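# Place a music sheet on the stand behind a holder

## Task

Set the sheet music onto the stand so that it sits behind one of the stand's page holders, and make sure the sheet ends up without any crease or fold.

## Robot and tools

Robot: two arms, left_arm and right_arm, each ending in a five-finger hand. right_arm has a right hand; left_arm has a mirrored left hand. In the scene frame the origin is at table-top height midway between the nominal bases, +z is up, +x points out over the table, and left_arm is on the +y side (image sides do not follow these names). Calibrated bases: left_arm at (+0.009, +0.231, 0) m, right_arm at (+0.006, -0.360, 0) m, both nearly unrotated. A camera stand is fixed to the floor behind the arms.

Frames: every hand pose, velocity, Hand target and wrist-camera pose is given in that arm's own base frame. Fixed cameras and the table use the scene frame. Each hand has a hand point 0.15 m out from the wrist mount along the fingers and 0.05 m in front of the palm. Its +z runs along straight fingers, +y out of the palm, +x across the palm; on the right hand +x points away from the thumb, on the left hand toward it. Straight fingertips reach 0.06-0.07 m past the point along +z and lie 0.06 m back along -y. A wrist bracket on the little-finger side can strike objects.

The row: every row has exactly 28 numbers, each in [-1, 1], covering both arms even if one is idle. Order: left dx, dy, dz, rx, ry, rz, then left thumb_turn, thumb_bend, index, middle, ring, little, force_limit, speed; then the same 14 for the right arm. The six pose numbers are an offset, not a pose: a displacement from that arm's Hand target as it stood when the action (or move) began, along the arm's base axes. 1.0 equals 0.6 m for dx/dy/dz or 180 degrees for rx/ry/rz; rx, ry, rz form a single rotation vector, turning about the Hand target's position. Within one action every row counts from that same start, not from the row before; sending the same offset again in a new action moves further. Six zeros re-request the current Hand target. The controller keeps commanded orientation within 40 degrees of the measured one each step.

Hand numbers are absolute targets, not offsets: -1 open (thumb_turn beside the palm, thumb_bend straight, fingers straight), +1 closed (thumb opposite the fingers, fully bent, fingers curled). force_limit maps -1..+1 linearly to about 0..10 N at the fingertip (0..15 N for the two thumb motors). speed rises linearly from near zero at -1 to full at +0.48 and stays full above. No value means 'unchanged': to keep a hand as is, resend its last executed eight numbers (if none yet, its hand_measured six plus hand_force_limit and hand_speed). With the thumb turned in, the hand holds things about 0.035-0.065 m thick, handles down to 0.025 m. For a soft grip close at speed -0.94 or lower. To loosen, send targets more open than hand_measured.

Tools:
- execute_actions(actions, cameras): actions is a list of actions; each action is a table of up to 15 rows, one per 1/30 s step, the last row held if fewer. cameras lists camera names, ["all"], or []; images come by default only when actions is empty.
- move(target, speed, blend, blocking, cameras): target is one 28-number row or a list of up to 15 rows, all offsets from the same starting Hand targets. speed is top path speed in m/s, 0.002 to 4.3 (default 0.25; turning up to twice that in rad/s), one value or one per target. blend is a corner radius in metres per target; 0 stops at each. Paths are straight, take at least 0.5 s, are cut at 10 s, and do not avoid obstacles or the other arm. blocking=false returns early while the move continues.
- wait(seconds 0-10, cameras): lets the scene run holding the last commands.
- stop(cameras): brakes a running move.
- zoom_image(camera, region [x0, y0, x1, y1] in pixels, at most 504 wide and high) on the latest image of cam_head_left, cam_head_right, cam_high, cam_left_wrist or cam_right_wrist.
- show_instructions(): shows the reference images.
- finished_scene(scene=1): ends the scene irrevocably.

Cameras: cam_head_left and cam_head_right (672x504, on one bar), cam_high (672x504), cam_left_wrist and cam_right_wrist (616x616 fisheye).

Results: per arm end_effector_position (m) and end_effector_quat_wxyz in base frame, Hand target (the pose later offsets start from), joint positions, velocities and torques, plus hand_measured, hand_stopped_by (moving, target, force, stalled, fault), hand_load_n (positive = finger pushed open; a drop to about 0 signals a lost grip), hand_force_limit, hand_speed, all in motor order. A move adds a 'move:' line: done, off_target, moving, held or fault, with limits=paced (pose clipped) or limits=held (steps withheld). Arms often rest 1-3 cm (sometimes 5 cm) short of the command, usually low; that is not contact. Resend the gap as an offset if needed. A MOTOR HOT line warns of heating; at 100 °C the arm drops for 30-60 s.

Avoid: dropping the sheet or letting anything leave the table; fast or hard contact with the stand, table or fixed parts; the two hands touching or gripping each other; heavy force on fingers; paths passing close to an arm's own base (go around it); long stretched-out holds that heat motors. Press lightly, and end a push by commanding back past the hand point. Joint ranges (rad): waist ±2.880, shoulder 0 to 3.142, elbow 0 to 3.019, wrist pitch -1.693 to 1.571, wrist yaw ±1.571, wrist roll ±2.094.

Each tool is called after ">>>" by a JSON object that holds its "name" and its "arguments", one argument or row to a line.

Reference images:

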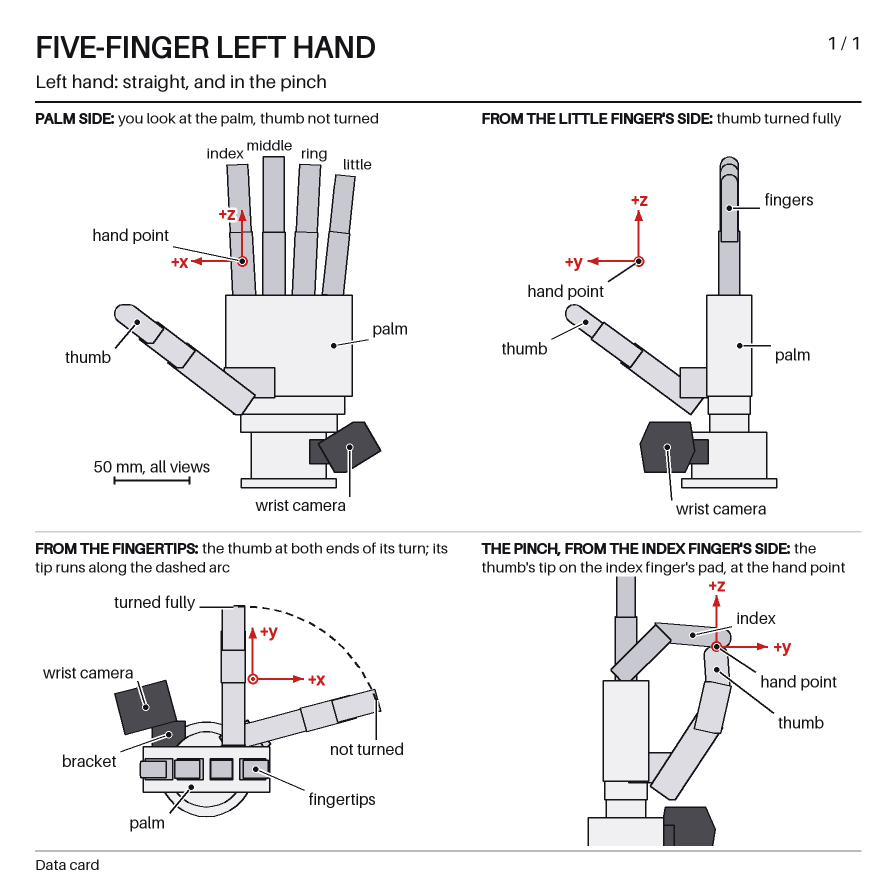

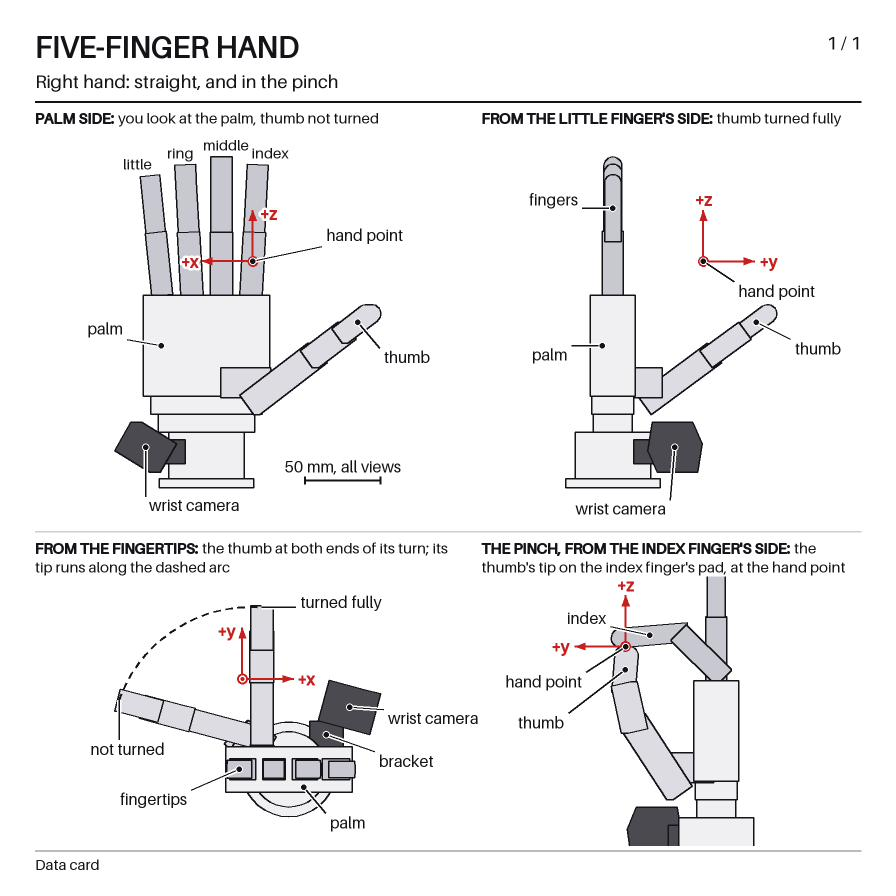

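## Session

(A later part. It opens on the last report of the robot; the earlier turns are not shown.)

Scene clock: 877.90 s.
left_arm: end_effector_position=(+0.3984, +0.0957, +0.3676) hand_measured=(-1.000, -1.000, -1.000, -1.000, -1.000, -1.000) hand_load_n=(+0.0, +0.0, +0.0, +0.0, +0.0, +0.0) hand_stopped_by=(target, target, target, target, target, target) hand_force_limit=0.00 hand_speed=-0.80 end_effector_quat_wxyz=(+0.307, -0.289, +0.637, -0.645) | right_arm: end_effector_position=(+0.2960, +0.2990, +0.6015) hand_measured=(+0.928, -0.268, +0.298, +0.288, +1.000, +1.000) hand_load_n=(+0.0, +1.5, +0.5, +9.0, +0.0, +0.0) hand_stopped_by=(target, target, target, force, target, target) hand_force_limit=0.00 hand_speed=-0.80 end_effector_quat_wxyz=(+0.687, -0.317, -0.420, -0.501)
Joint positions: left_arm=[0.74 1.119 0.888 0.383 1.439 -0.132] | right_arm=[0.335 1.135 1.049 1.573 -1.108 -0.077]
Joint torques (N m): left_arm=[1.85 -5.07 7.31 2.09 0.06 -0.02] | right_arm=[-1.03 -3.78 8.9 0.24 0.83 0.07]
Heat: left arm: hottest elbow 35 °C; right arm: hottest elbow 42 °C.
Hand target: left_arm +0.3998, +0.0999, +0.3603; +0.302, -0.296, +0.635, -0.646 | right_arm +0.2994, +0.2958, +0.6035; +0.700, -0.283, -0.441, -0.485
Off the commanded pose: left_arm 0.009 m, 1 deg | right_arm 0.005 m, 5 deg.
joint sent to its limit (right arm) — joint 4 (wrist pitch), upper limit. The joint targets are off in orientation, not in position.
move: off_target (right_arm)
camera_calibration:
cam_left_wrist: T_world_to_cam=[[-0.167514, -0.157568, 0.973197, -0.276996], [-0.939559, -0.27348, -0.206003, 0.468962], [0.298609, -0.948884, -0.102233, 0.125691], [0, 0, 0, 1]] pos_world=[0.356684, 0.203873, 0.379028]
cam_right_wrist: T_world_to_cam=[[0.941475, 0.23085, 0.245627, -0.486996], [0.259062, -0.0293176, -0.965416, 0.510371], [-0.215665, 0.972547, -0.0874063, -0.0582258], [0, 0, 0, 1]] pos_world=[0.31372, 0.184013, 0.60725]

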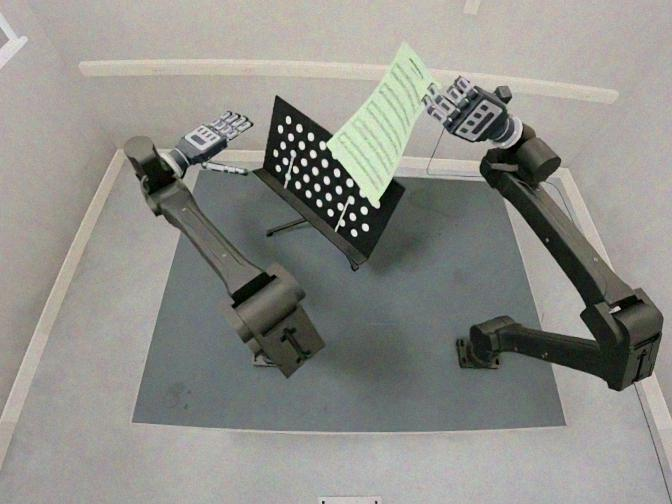

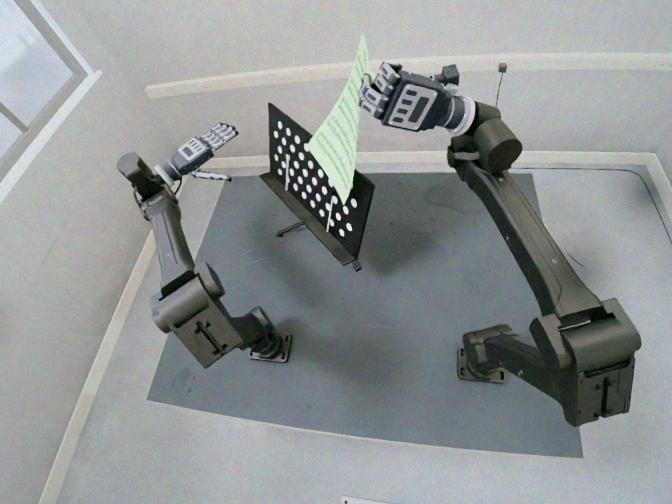

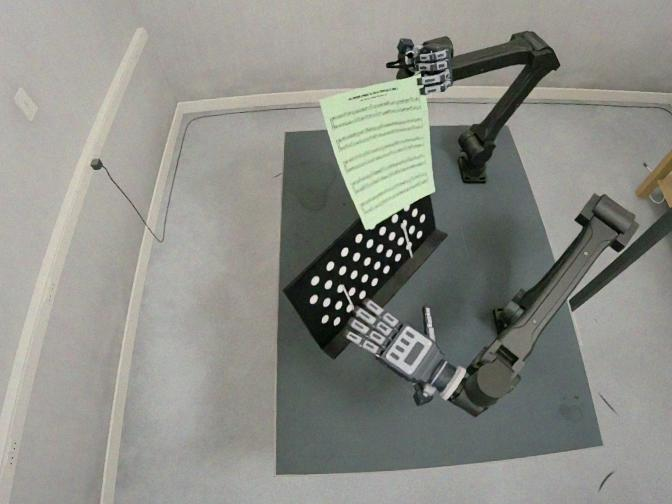

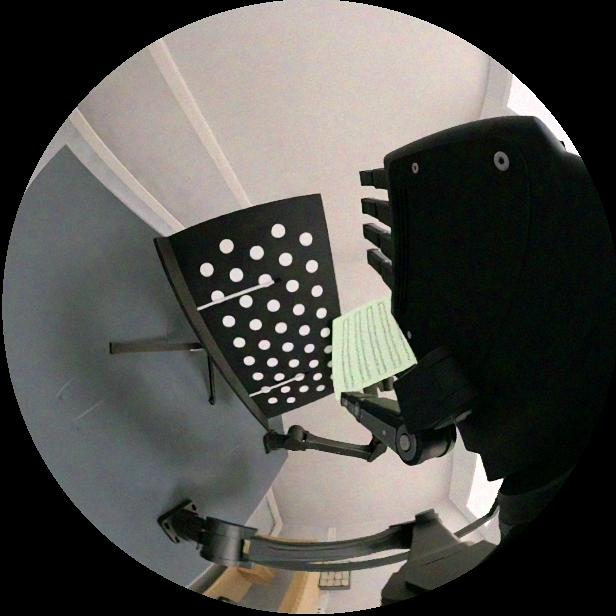

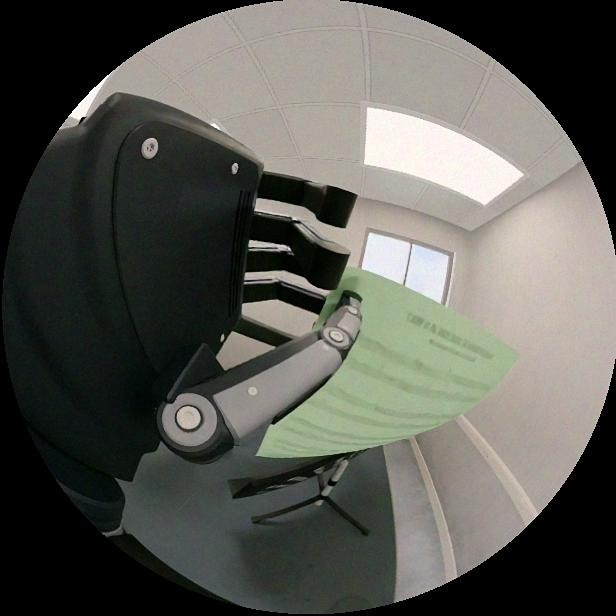

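>>> {"name": "move", "arguments": {
  "target": [0,0,0,0,0,0,-1,-1,-1,-1,-1,-1,0,-0.8,0.0245,-0.0226,-0.083,0,0,0,0.928,-0.268,0.298,0.290,1,1,0,-0.8],
  "speed": 0.08,
  "cameras": ["all"]
}}

>>> {"name": "zoom_image", "arguments": {
  "camera": "cam_head_right",
  "region": [260, 70, 440, 270]
}}

>>> {"name": "zoom_image", "arguments": {
  "camera": "cam_head_left",
  "region": [270, 70, 450, 270]
}}

>>> {"name": "zoom_image", "arguments": {
  "camera": "cam_high",
  "region": [300, 70, 500, 270]
}}

>>> {"name": "zoom_image", "arguments": {
  "camera": "cam_left_wrist",
  "region": [230, 270, 430, 430]
}}

Scene clock: 905.47 s.
left_arm: end_effector_position=(+0.3984, +0.0957, +0.3676) hand_measured=(-1.000, -1.000, -1.000, -1.000, -1.000, -1.000) hand_load_n=(+0.0, +0.0, +0.0, +0.0, +0.0, +0.0) hand_stopped_by=(target, target, target, target, target, target) hand_force_limit=0.00 hand_speed=-0.80 end_effector_quat_wxyz=(+0.307, -0.289, +0.637, -0.645) | right_arm: end_effector_position=(+0.3158, +0.2882, +0.5505) hand_measured=(+0.928, -0.268, +0.298, +0.288, +1.000, +1.000) hand_load_n=(+0.0, +1.5, +0.0, +9.0, +0.0, +0.0) hand_stopped_by=(target, target, target, force, target, target) hand_force_limit=0.00 hand_speed=-0.80 end_effector_quat_wxyz=(+0.673, -0.355, -0.403, -0.508)
Joint positions: left_arm=[0.74 1.119 0.888 0.383 1.439 -0.132] | right_arm=[0.294 1.13 0.934 1.573 -1.124 -0.138]
Joint torques (N m): left_arm=[1.85 -5.01 7.31 2.09 0.06 -0.02] | right_arm=[-1.08 -5.13 7.95 0.34 0.83 -0.09]
Heat: left arm: hottest elbow 35 °C; right arm: hottest elbow 41 °C.
Hand target: left_arm +0.3998, +0.0999, +0.3603; +0.302, -0.296, +0.635, -0.646 | right_arm +0.3142, +0.2822, +0.5536; +0.700, -0.284, -0.441, -0.485
Off the commanded pose: left_arm 0.009 m, 1 deg | right_arm 0.007 m, 10 deg.
joint sent to its limit (right arm) — joint 4 (wrist pitch), upper limit. The joint targets are off in orientation, not in position.
move: off_target (right_arm)
camera_calibration:
cam_left_wrist: T_world_to_cam=[[-0.167514, -0.157568, 0.973197, -0.276996], [-0.939559, -0.27348, -0.206003, 0.468962], [0.298609, -0.948884, -0.102233, 0.125691], [0, 0, 0, 1]] pos_world=[0.356684, 0.203873, 0.379028]
cam_right_wrist: T_world_to_cam=[[0.964991, 0.176169, 0.194309, -0.454016], [0.210733, -0.0797116, -0.974288, 0.490356], [-0.15615, 0.981127, -0.114046, -0.0545322], [0, 0, 0, 1]] pos_world=[0.326272, 0.172574, 0.559749]

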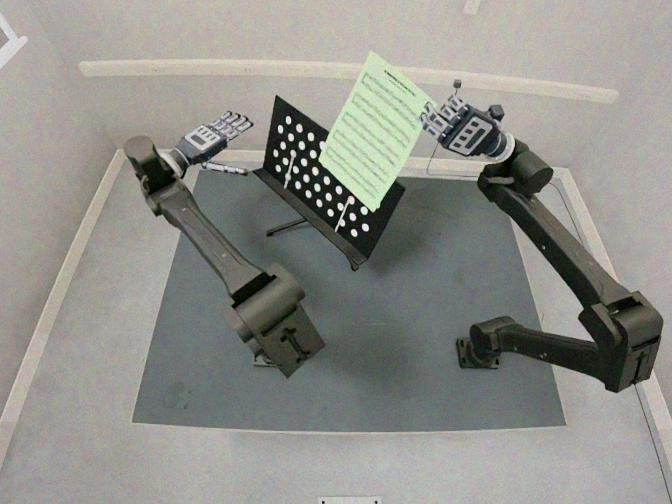

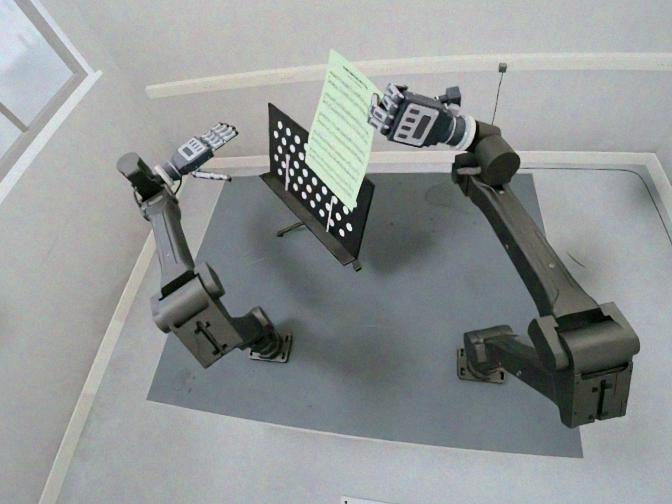

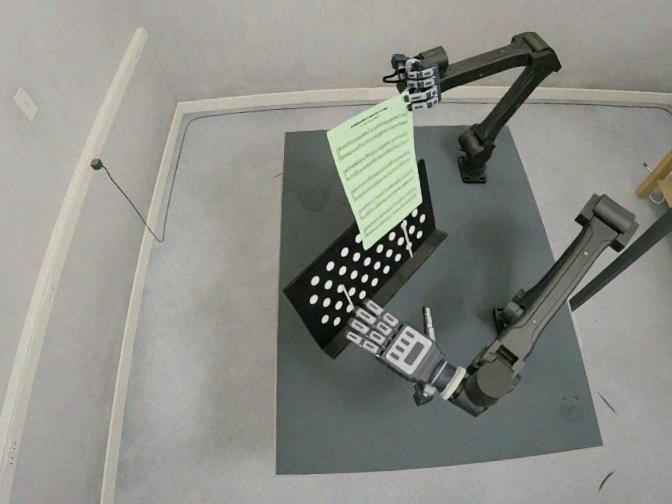

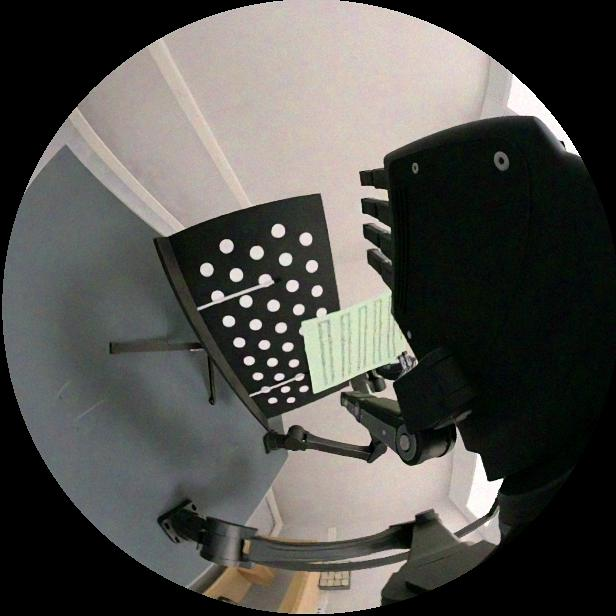

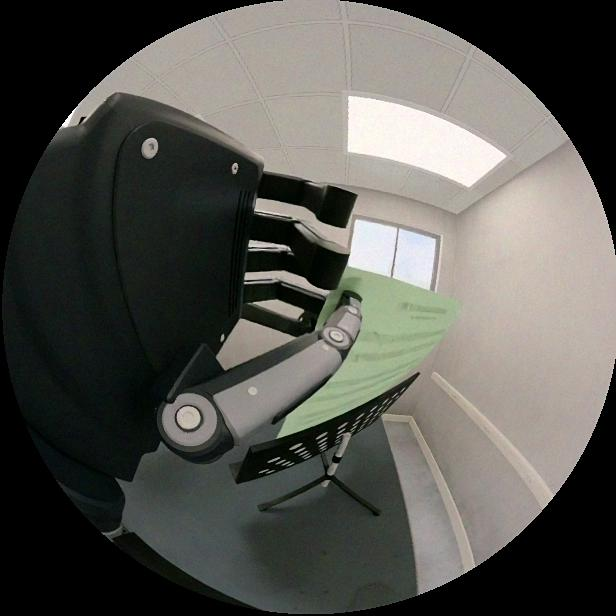

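Scaled by 2.520 from the camera's 672x504 image, which has a finer 960x720 frame.

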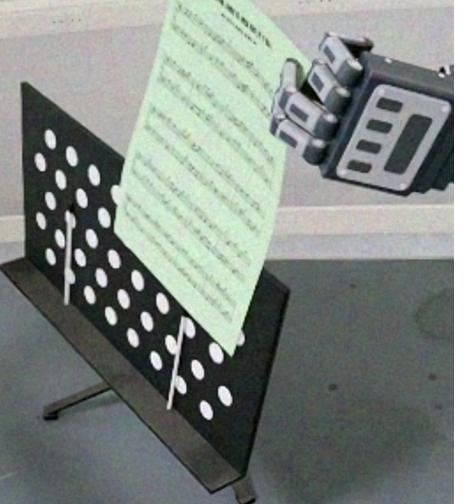

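Scaled by 2.520 from the camera's 672x504 image, which has a finer 960x720 frame.

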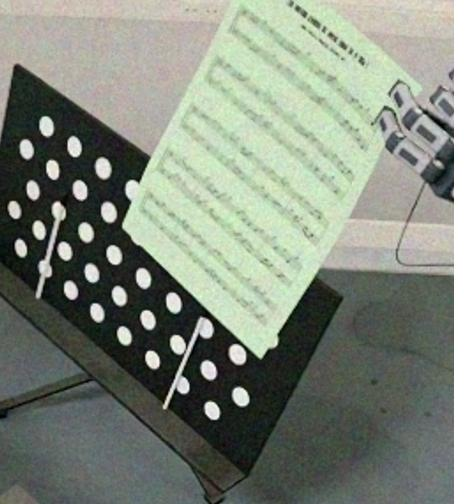

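Scaled by 2.520 from the camera's 672x504 image, which has a finer 960x720 frame.

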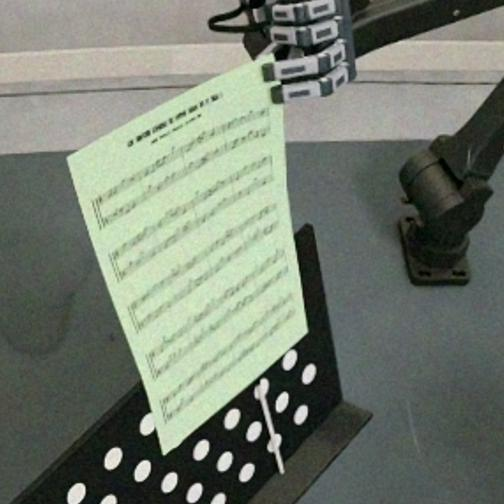

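Scaled by 2.520 from the camera's 616x616 image, which has a finer 880x880 frame.

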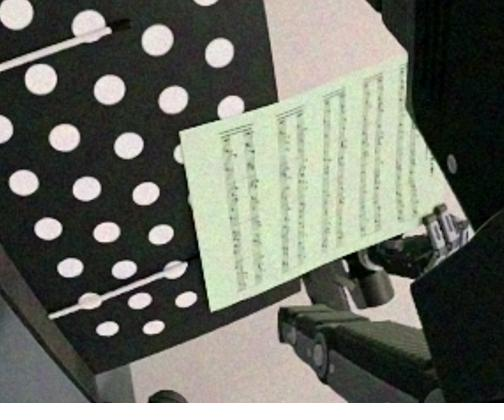

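>>> {"name": "move", "arguments": {
  "target": [0,0,0,0,0,0,-1,-1,-1,-1,-1,-1,0,-0.8,0.0245,-0.0226,0.0,-0.0184,0.0271,-0.0454,0.928,-0.268,0.298,0.290,1,1,0,-0.8],
  "speed": 0.06,
  "cameras": ["all"]
}}

>>> {"name": "zoom_image", "arguments": {
  "camera": "cam_head_right",
  "region": [260, 70, 440, 270]
}}

>>> {"name": "zoom_image", "arguments": {
  "camera": "cam_head_left",
  "region": [270, 70, 450, 270]
}}

>>> {"name": "zoom_image", "arguments": {
  "camera": "cam_left_wrist",
  "region": [230, 270, 430, 430]
}}

>>> {"name": "zoom_image", "arguments": {
  "camera": "cam_right_wrist",
  "region": [220, 250, 500, 530]
}}

Scene clock: 954.47 s.
left_arm: end_effector_position=(+0.3984, +0.0957, +0.3676) hand_measured=(-1.000, -1.000, -1.000, -1.000, -1.000, -1.000) hand_load_n=(+0.0, +0.0, -0.5, +0.0, +0.0, +0.0) hand_stopped_by=(target, target, target, target, target, target) hand_force_limit=0.00 hand_speed=-0.80 end_effector_quat_wxyz=(+0.307, -0.289, +0.637, -0.645) | right_arm: end_effector_position=(+0.3281, +0.2729, +0.5467) hand_measured=(+0.928, -0.268, +0.298, +0.288, +1.000, +1.000) hand_load_n=(+0.0, +1.5, +0.0, +9.0, +0.0, +0.0) hand_stopped_by=(target, target, target, force, target, target) hand_force_limit=0.00 hand_speed=-0.80 end_effector_quat_wxyz=(+0.668, -0.375, -0.390, -0.511)
Joint positions: left_arm=[0.74 1.119 0.888 0.383 1.439 -0.132] | right_arm=[0.243 1.13 0.934 1.573 -1.135 -0.1]
Joint torques (N m): left_arm=[1.79 -5.01 7.32 2.09 0.06 -0.02] | right_arm=[-1.08 -4.31 9.39 0.4 0.83 0.05]
Heat: left arm: hottest elbow 35 °C; right arm: hottest elbow 38 °C.
Hand target: left_arm +0.3998, +0.0999, +0.3603; +0.302, -0.296, +0.635, -0.646 | right_arm +0.3289, +0.2687, +0.5536; +0.673, -0.355, -0.403, -0.508
Off the commanded pose: left_arm 0.009 m, 1 deg | right_arm 0.008 m, 3 deg.
joint sent to its limit (right arm) — joint 4 (wrist pitch), upper limit. The joint targets are off in orientation, not in position.
move: off_target (right_arm)
camera_calibration:
cam_left_wrist: T_world_to_cam=[[-0.167514, -0.157568, 0.973197, -0.276996], [-0.939559, -0.27348, -0.206003, 0.468962], [0.298609, -0.948884, -0.102233, 0.125691], [0, 0, 0, 1]] pos_world=[0.356684, 0.203873, 0.379028]
cam_right_wrist: T_world_to_cam=[[0.975948, 0.14676, 0.161204, -0.439909], [0.176979, -0.101606, -0.978956, 0.502389], [-0.127293, 0.98394, -0.125135, -0.042228], [0, 0, 0, 1]] pos_world=[0.33504, 0.157156, 0.557448]

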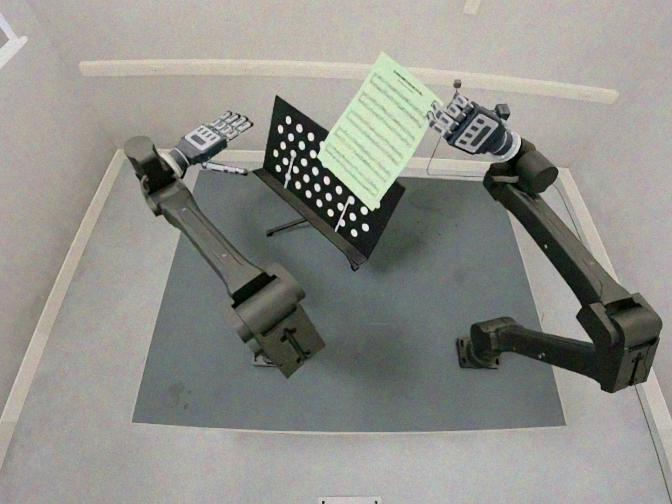

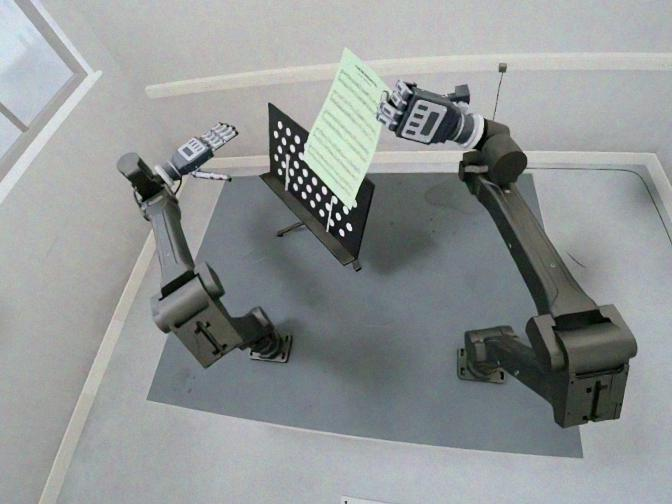

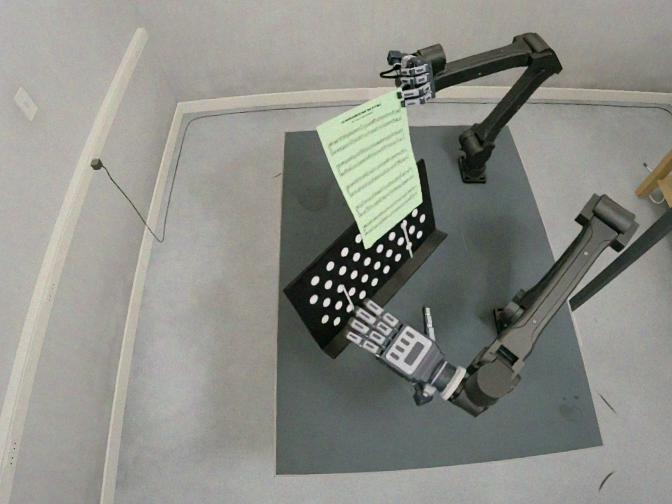

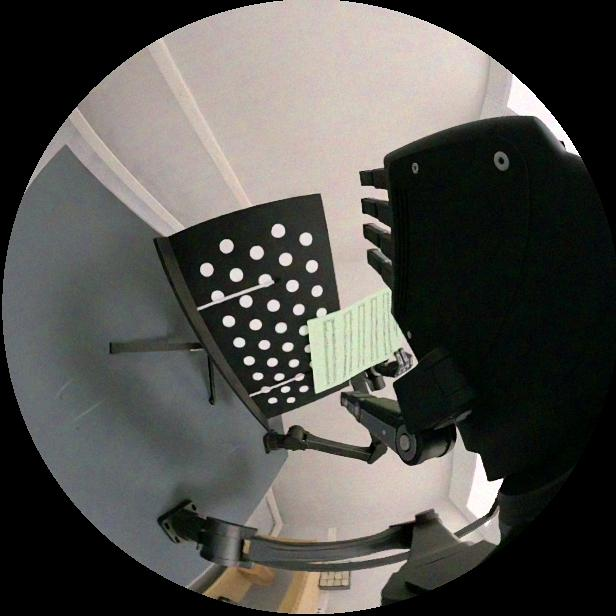

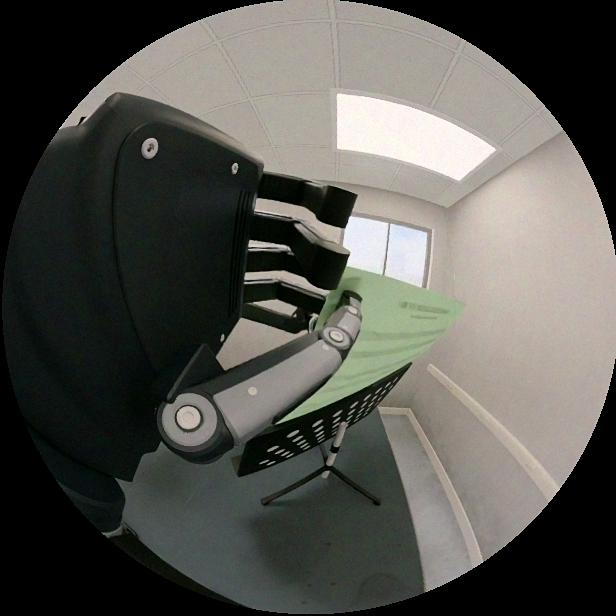

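Scaled by 2.520 from the camera's 672x504 image, which has a finer 960x720 frame.

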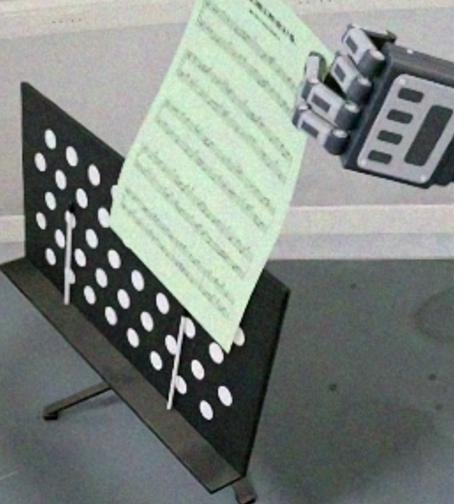

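Scaled by 2.520 from the camera's 672x504 image, which has a finer 960x720 frame.

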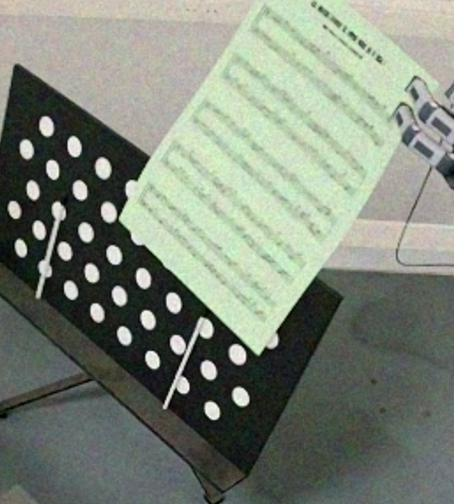

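Scaled by 2.520 from the camera's 616x616 image, which has a finer 880x880 frame.

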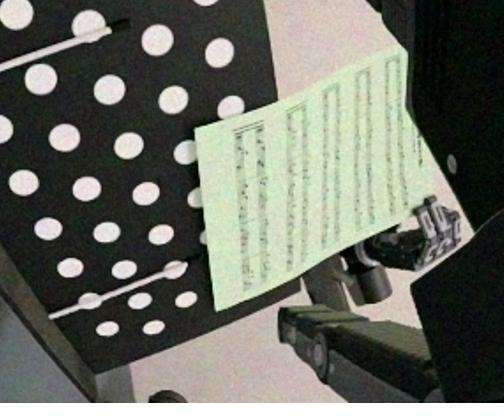

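Scaled by 1.800 from the camera's 616x616 image, which has a finer 880x880 frame.

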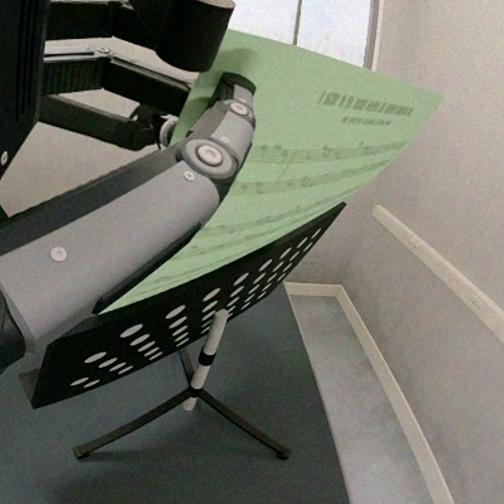

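>>> {"name": "move", "arguments": {
  "target": [
    [0,0,0,0,0,0,-1,-1,-1,-1,-1,-1,0,-0.8,-0.0184,0.0169,0.03,0,0,0,0.928,-0.268,0.298,0.290,1,1,0,-0.8],
    [0,0,0,0,0,0,-1,-1,-1,-1,-1,-1,0,-0.8,0.0123,-0.0113,0.055,0,0,0,0.928,-0.268,0.298,0.290,1,1,0,-0.8]
  ],
  "speed": 0.08,
  "blend": 0.005,
  "cameras": ["all"]
}}

>>> {"name": "zoom_image", "arguments": {
  "camera": "cam_head_right",
  "region": [290, 130, 390, 250]
}}

>>> {"name": "zoom_image", "arguments": {
  "camera": "cam_head_left",
  "region": [300, 130, 400, 250]
}}

>>> {"name": "zoom_image", "arguments": {
  "camera": "cam_left_wrist",
  "region": [230, 270, 430, 430]
}}

>>> {"name": "zoom_image", "arguments": {
  "camera": "cam_high",
  "region": [330, 170, 450, 290]
}}

Scene clock: 998.47 s.
left_arm: end_effector_position=(+0.3984, +0.0957, +0.3676) hand_measured=(-1.000, -1.000, -1.000, -1.000, -1.000, -1.000) hand_load_n=(+0.0, +0.0, +0.0, +0.0, +0.0, +0.0) hand_stopped_by=(target, target, target, target, target, target) hand_force_limit=0.00 hand_speed=-0.80 end_effector_quat_wxyz=(+0.307, -0.289, +0.637, -0.645) | right_arm: end_effector_position=(+0.3354, +0.2655, +0.5613) hand_measured=(+0.928, -0.268, +0.298, +0.288, +1.000, +1.000) hand_load_n=(+0.0, +1.5, +0.0, +9.0, +0.0, +0.0) hand_stopped_by=(target, target, target, force, target, target) hand_force_limit=0.00 hand_speed=-0.80 end_effector_quat_wxyz=(+0.676, -0.384, -0.380, -0.502)
Joint positions: left_arm=[0.74 1.119 0.888 0.383 1.439 -0.132] | right_arm=[0.214 1.143 0.985 1.573 -1.135 -0.019]
Joint torques (N m): left_arm=[1.9 -5.07 7.31 2.09 0.06 -0.02] | right_arm=[-1.03 -4.19 12.85 0.32 0.85 0.08]
Heat: left arm: hottest elbow 35 °C; right arm: hottest elbow 38 °C.
Hand target: left_arm +0.3998, +0.0999, +0.3603; +0.302, -0.296, +0.635, -0.646 | right_arm +0.3361, +0.2619, +0.5868; +0.673, -0.355, -0.403, -0.508
Off the commanded pose: left_arm 0.009 m, 1 deg | right_arm 0.026 m, 4 deg.
joint sent to its limit (right arm) — joint 4 (wrist pitch), upper limit. The joint targets still meet the commanded pose.
move: off_target (right_arm)
camera_calibration:
cam_left_wrist: T_world_to_cam=[[-0.167514, -0.157568, 0.973197, -0.276996], [-0.939559, -0.27348, -0.206003, 0.468962], [0.298609, -0.948884, -0.102233, 0.125691], [0, 0, 0, 1]] pos_world=[0.356684, 0.203873, 0.379028]
cam_right_wrist: T_world_to_cam=[[0.980251, 0.15227, 0.12618, -0.431657], [0.142799, -0.10362, -0.984313, 0.529755], [-0.136807, 0.982892, -0.123317, -0.0297423], [0, 0, 0, 1]] pos_world=[0.343415, 0.149855, 0.572244]

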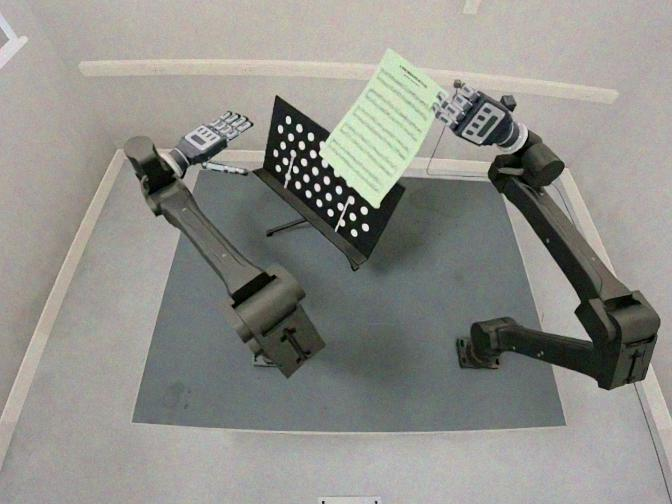

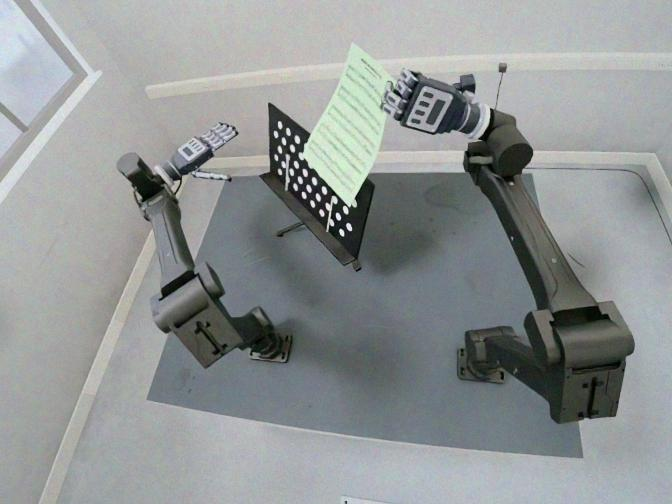

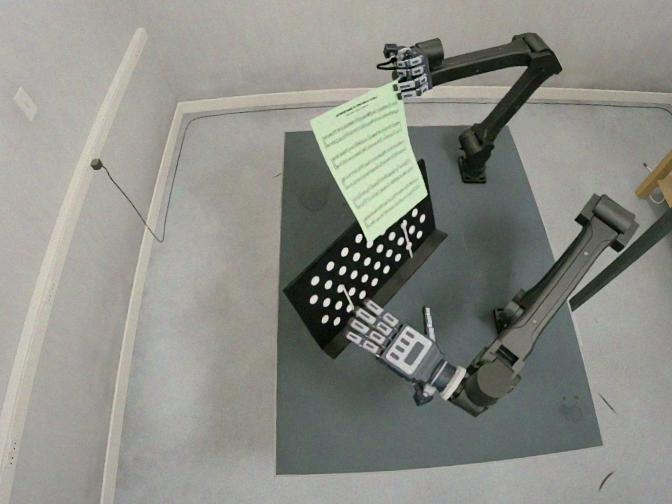

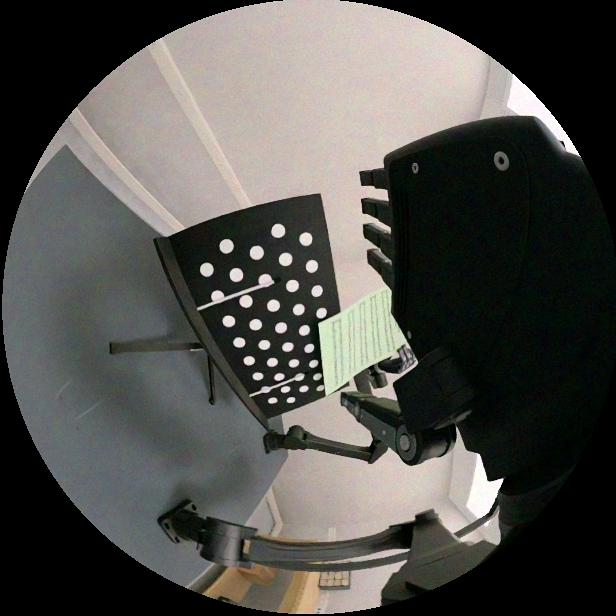

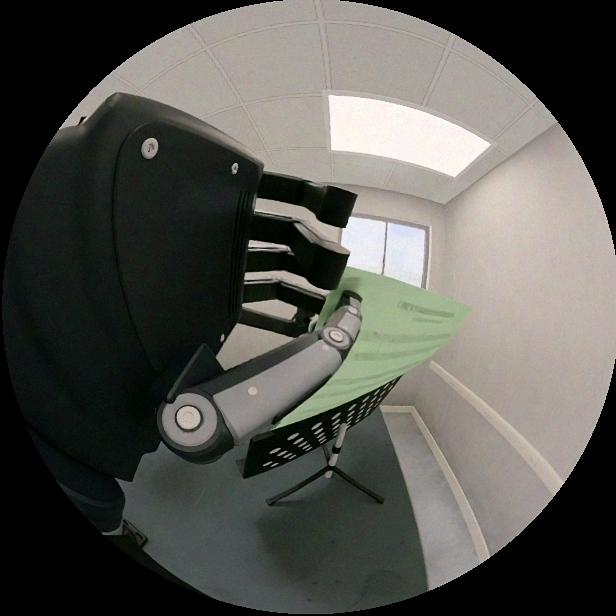

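Scaled by 4.200 from the camera's 672x504 image, which has a finer 960x720 frame.

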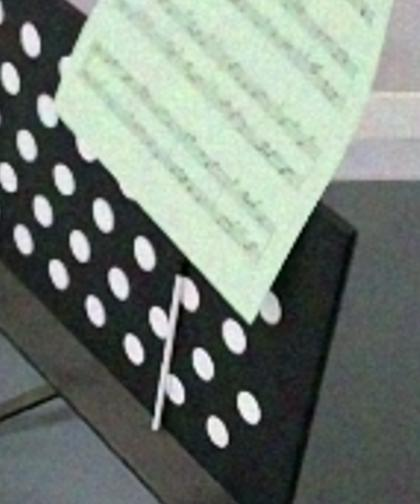

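Scaled by 4.200 from the camera's 672x504 image, which has a finer 960x720 frame.

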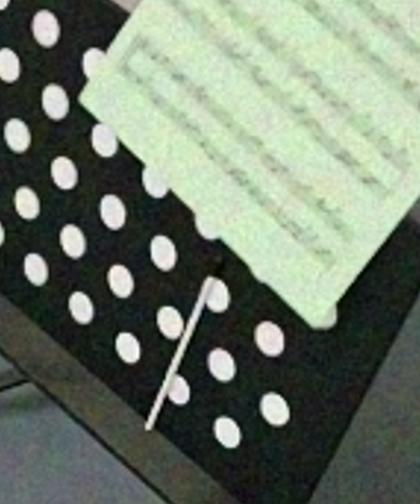

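Scaled by 2.520 from the camera's 616x616 image, which has a finer 880x880 frame.

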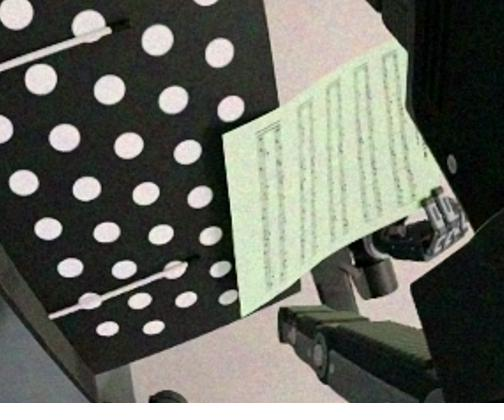

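Scaled by 4.200 from the camera's 672x504 image, which has a finer 960x720 frame.

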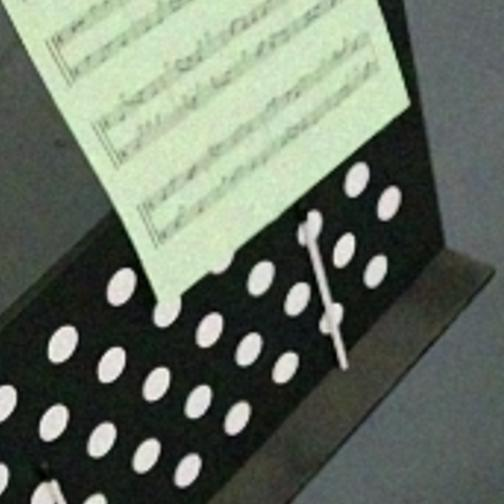

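>>> {"name": "move", "arguments": {
  "target": [0,0,0,0,0,0,-1,-1,-1,-1,-1,-1,0,-0.8,0.0,0.0,0.0,0.0085,-0.0601,-0.0277,0.928,-0.268,0.298,0.290,1,1,0,-0.8],
  "speed": 0.08,
  "cameras": ["all"]
}}

>>> {"name": "zoom_image", "arguments": {
  "camera": "cam_head_right",
  "region": [290, 130, 390, 250]
}}

>>> {"name": "zoom_image", "arguments": {
  "camera": "cam_head_left",
  "region": [300, 130, 400, 250]
}}

>>> {"name": "zoom_image", "arguments": {
  "camera": "cam_left_wrist",
  "region": [230, 270, 430, 430]
}}

>>> {"name": "zoom_image", "arguments": {
  "camera": "cam_high",
  "region": [330, 170, 450, 290]
}}

Scene clock: 1050.13 s.
left_arm: end_effector_position=(+0.3984, +0.0957, +0.3676) hand_measured=(-1.000, -1.000, -1.000, -1.000, -1.000, -1.000) hand_load_n=(-0.5, +0.0, +0.0, +0.0, +0.0, +0.0) hand_stopped_by=(target, target, target, target, target, target) hand_force_limit=0.00 hand_speed=-0.80 end_effector_quat_wxyz=(+0.307, -0.289, +0.637, -0.645) | right_arm: end_effector_position=(+0.3429, +0.2619, +0.5712) hand_measured=(+0.928, -0.268, +0.298, +0.288, +1.000, +1.000) hand_load_n=(+0.0, +1.5, +0.0, +9.0, +0.0, +0.0) hand_stopped_by=(target, target, target, force, target, target) hand_force_limit=0.00 hand_speed=-0.80 end_effector_quat_wxyz=(+0.616, -0.342, -0.423, -0.570)
Joint positions: left_arm=[0.74 1.119 0.888 0.383 1.439 -0.132] | right_arm=[0.214 1.143 0.985 1.573 -1.145 -0.236]
Joint torques (N m): left_arm=[1.85 -5.07 7.3 2.1 0.06 -0.02] | right_arm=[0.21 -5.13 10.24 0.28 0.84 -0.07]
Heat: left arm: hottest elbow 35 °C; right arm: hottest elbow 40 °C.
Hand target: left_arm +0.3998, +0.0999, +0.3603; +0.302, -0.296, +0.635, -0.646 | right_arm +0.3361, +0.2619, +0.5868; +0.614, -0.313, -0.442, -0.574
Off the commanded pose: left_arm 0.009 m, 1 deg | right_arm 0.017 m, 4 deg.
joint sent to its limit (right arm) — joint 4 (wrist pitch), upper limit. The joint targets still meet the commanded pose.
move: off_target (right_arm)
camera_calibration:
cam_left_wrist: T_world_to_cam=[[-0.167514, -0.157568, 0.973197, -0.276996], [-0.939559, -0.27348, -0.206003, 0.468962], [0.298609, -0.948884, -0.102233, 0.125691], [0, 0, 0, 1]] pos_world=[0.356684, 0.203873, 0.379028]
cam_right_wrist: T_world_to_cam=[[0.945661, 0.0630667, 0.318978, -0.5145], [0.324151, -0.105886, -0.940061, 0.451072], [-0.0255111, 0.992376, -0.120576, -0.0661474], [0, 0, 0, 1]] pos_world=[0.33864, 0.145853, 0.580174]

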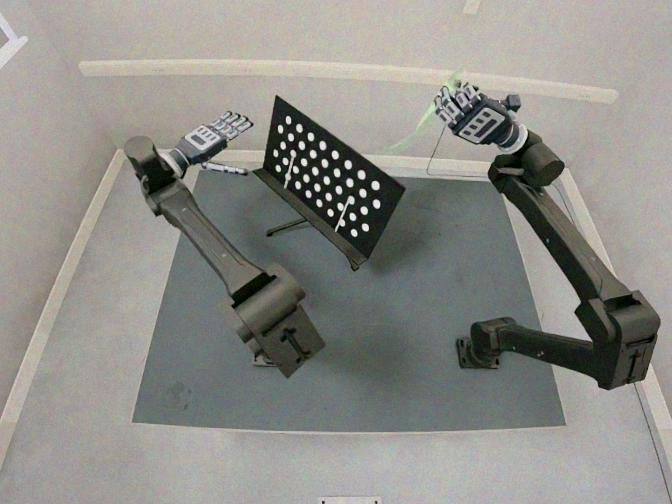

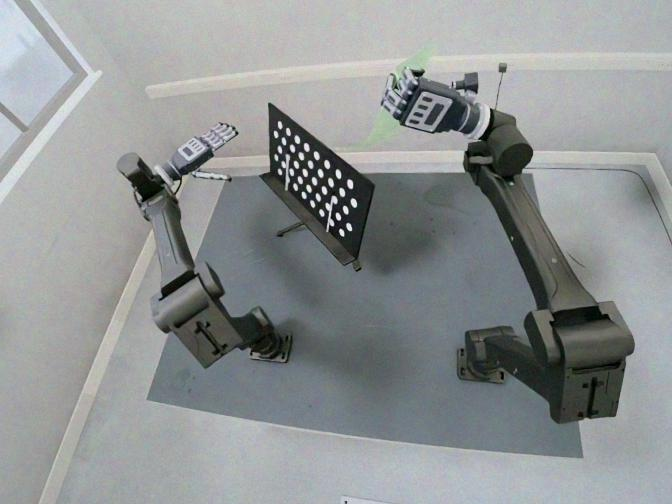

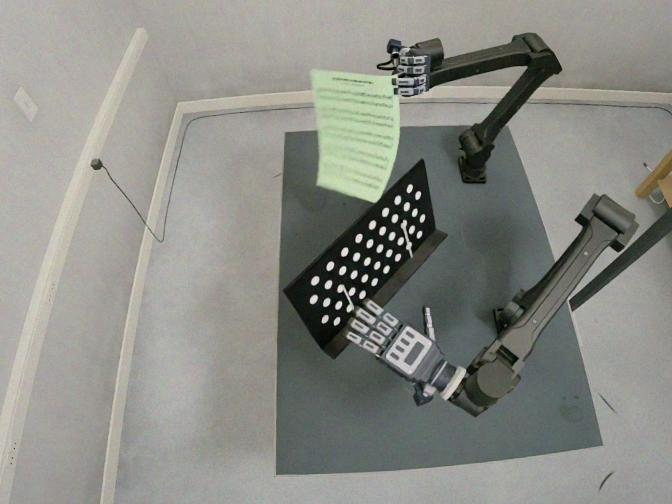

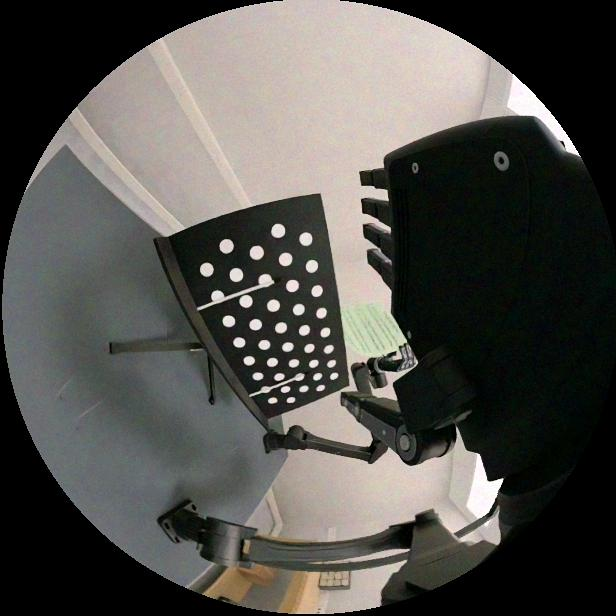

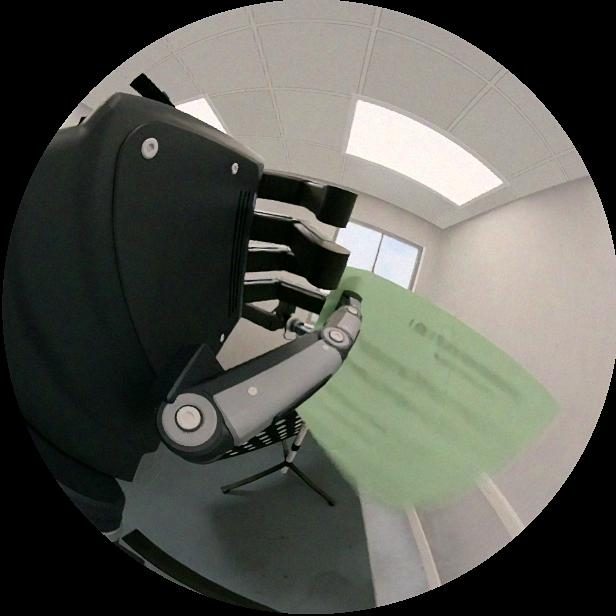

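Scaled by 4.200 from the camera's 672x504 image, which has a finer 960x720 frame.

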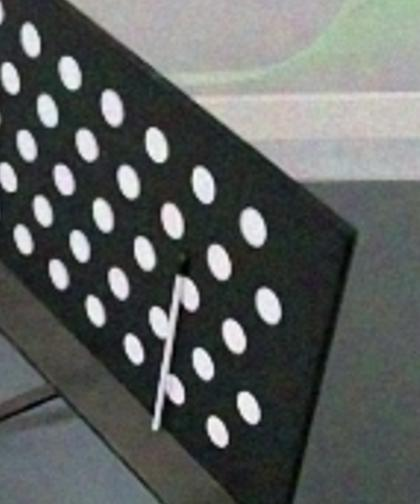

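Scaled by 4.200 from the camera's 672x504 image, which has a finer 960x720 frame.

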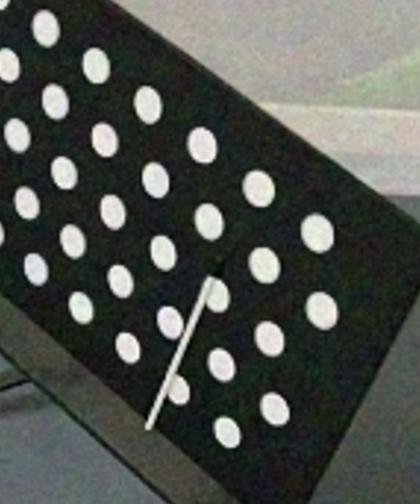

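Scaled by 2.520 from the camera's 616x616 image, which has a finer 880x880 frame.

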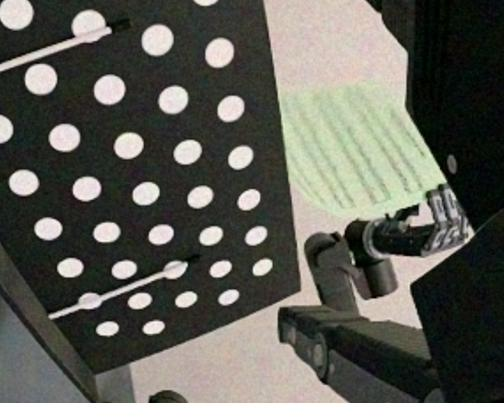

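Scaled by 4.200 from the camera's 672x504 image, which has a finer 960x720 frame.

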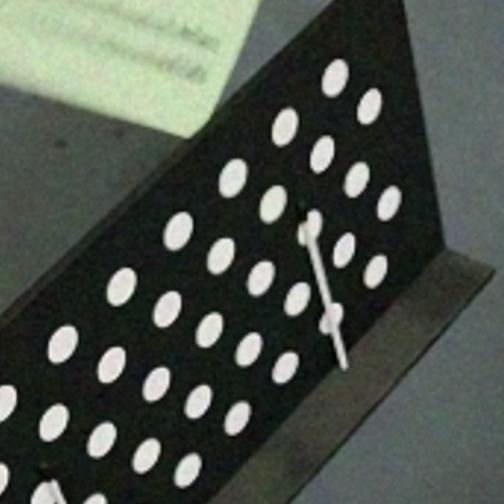

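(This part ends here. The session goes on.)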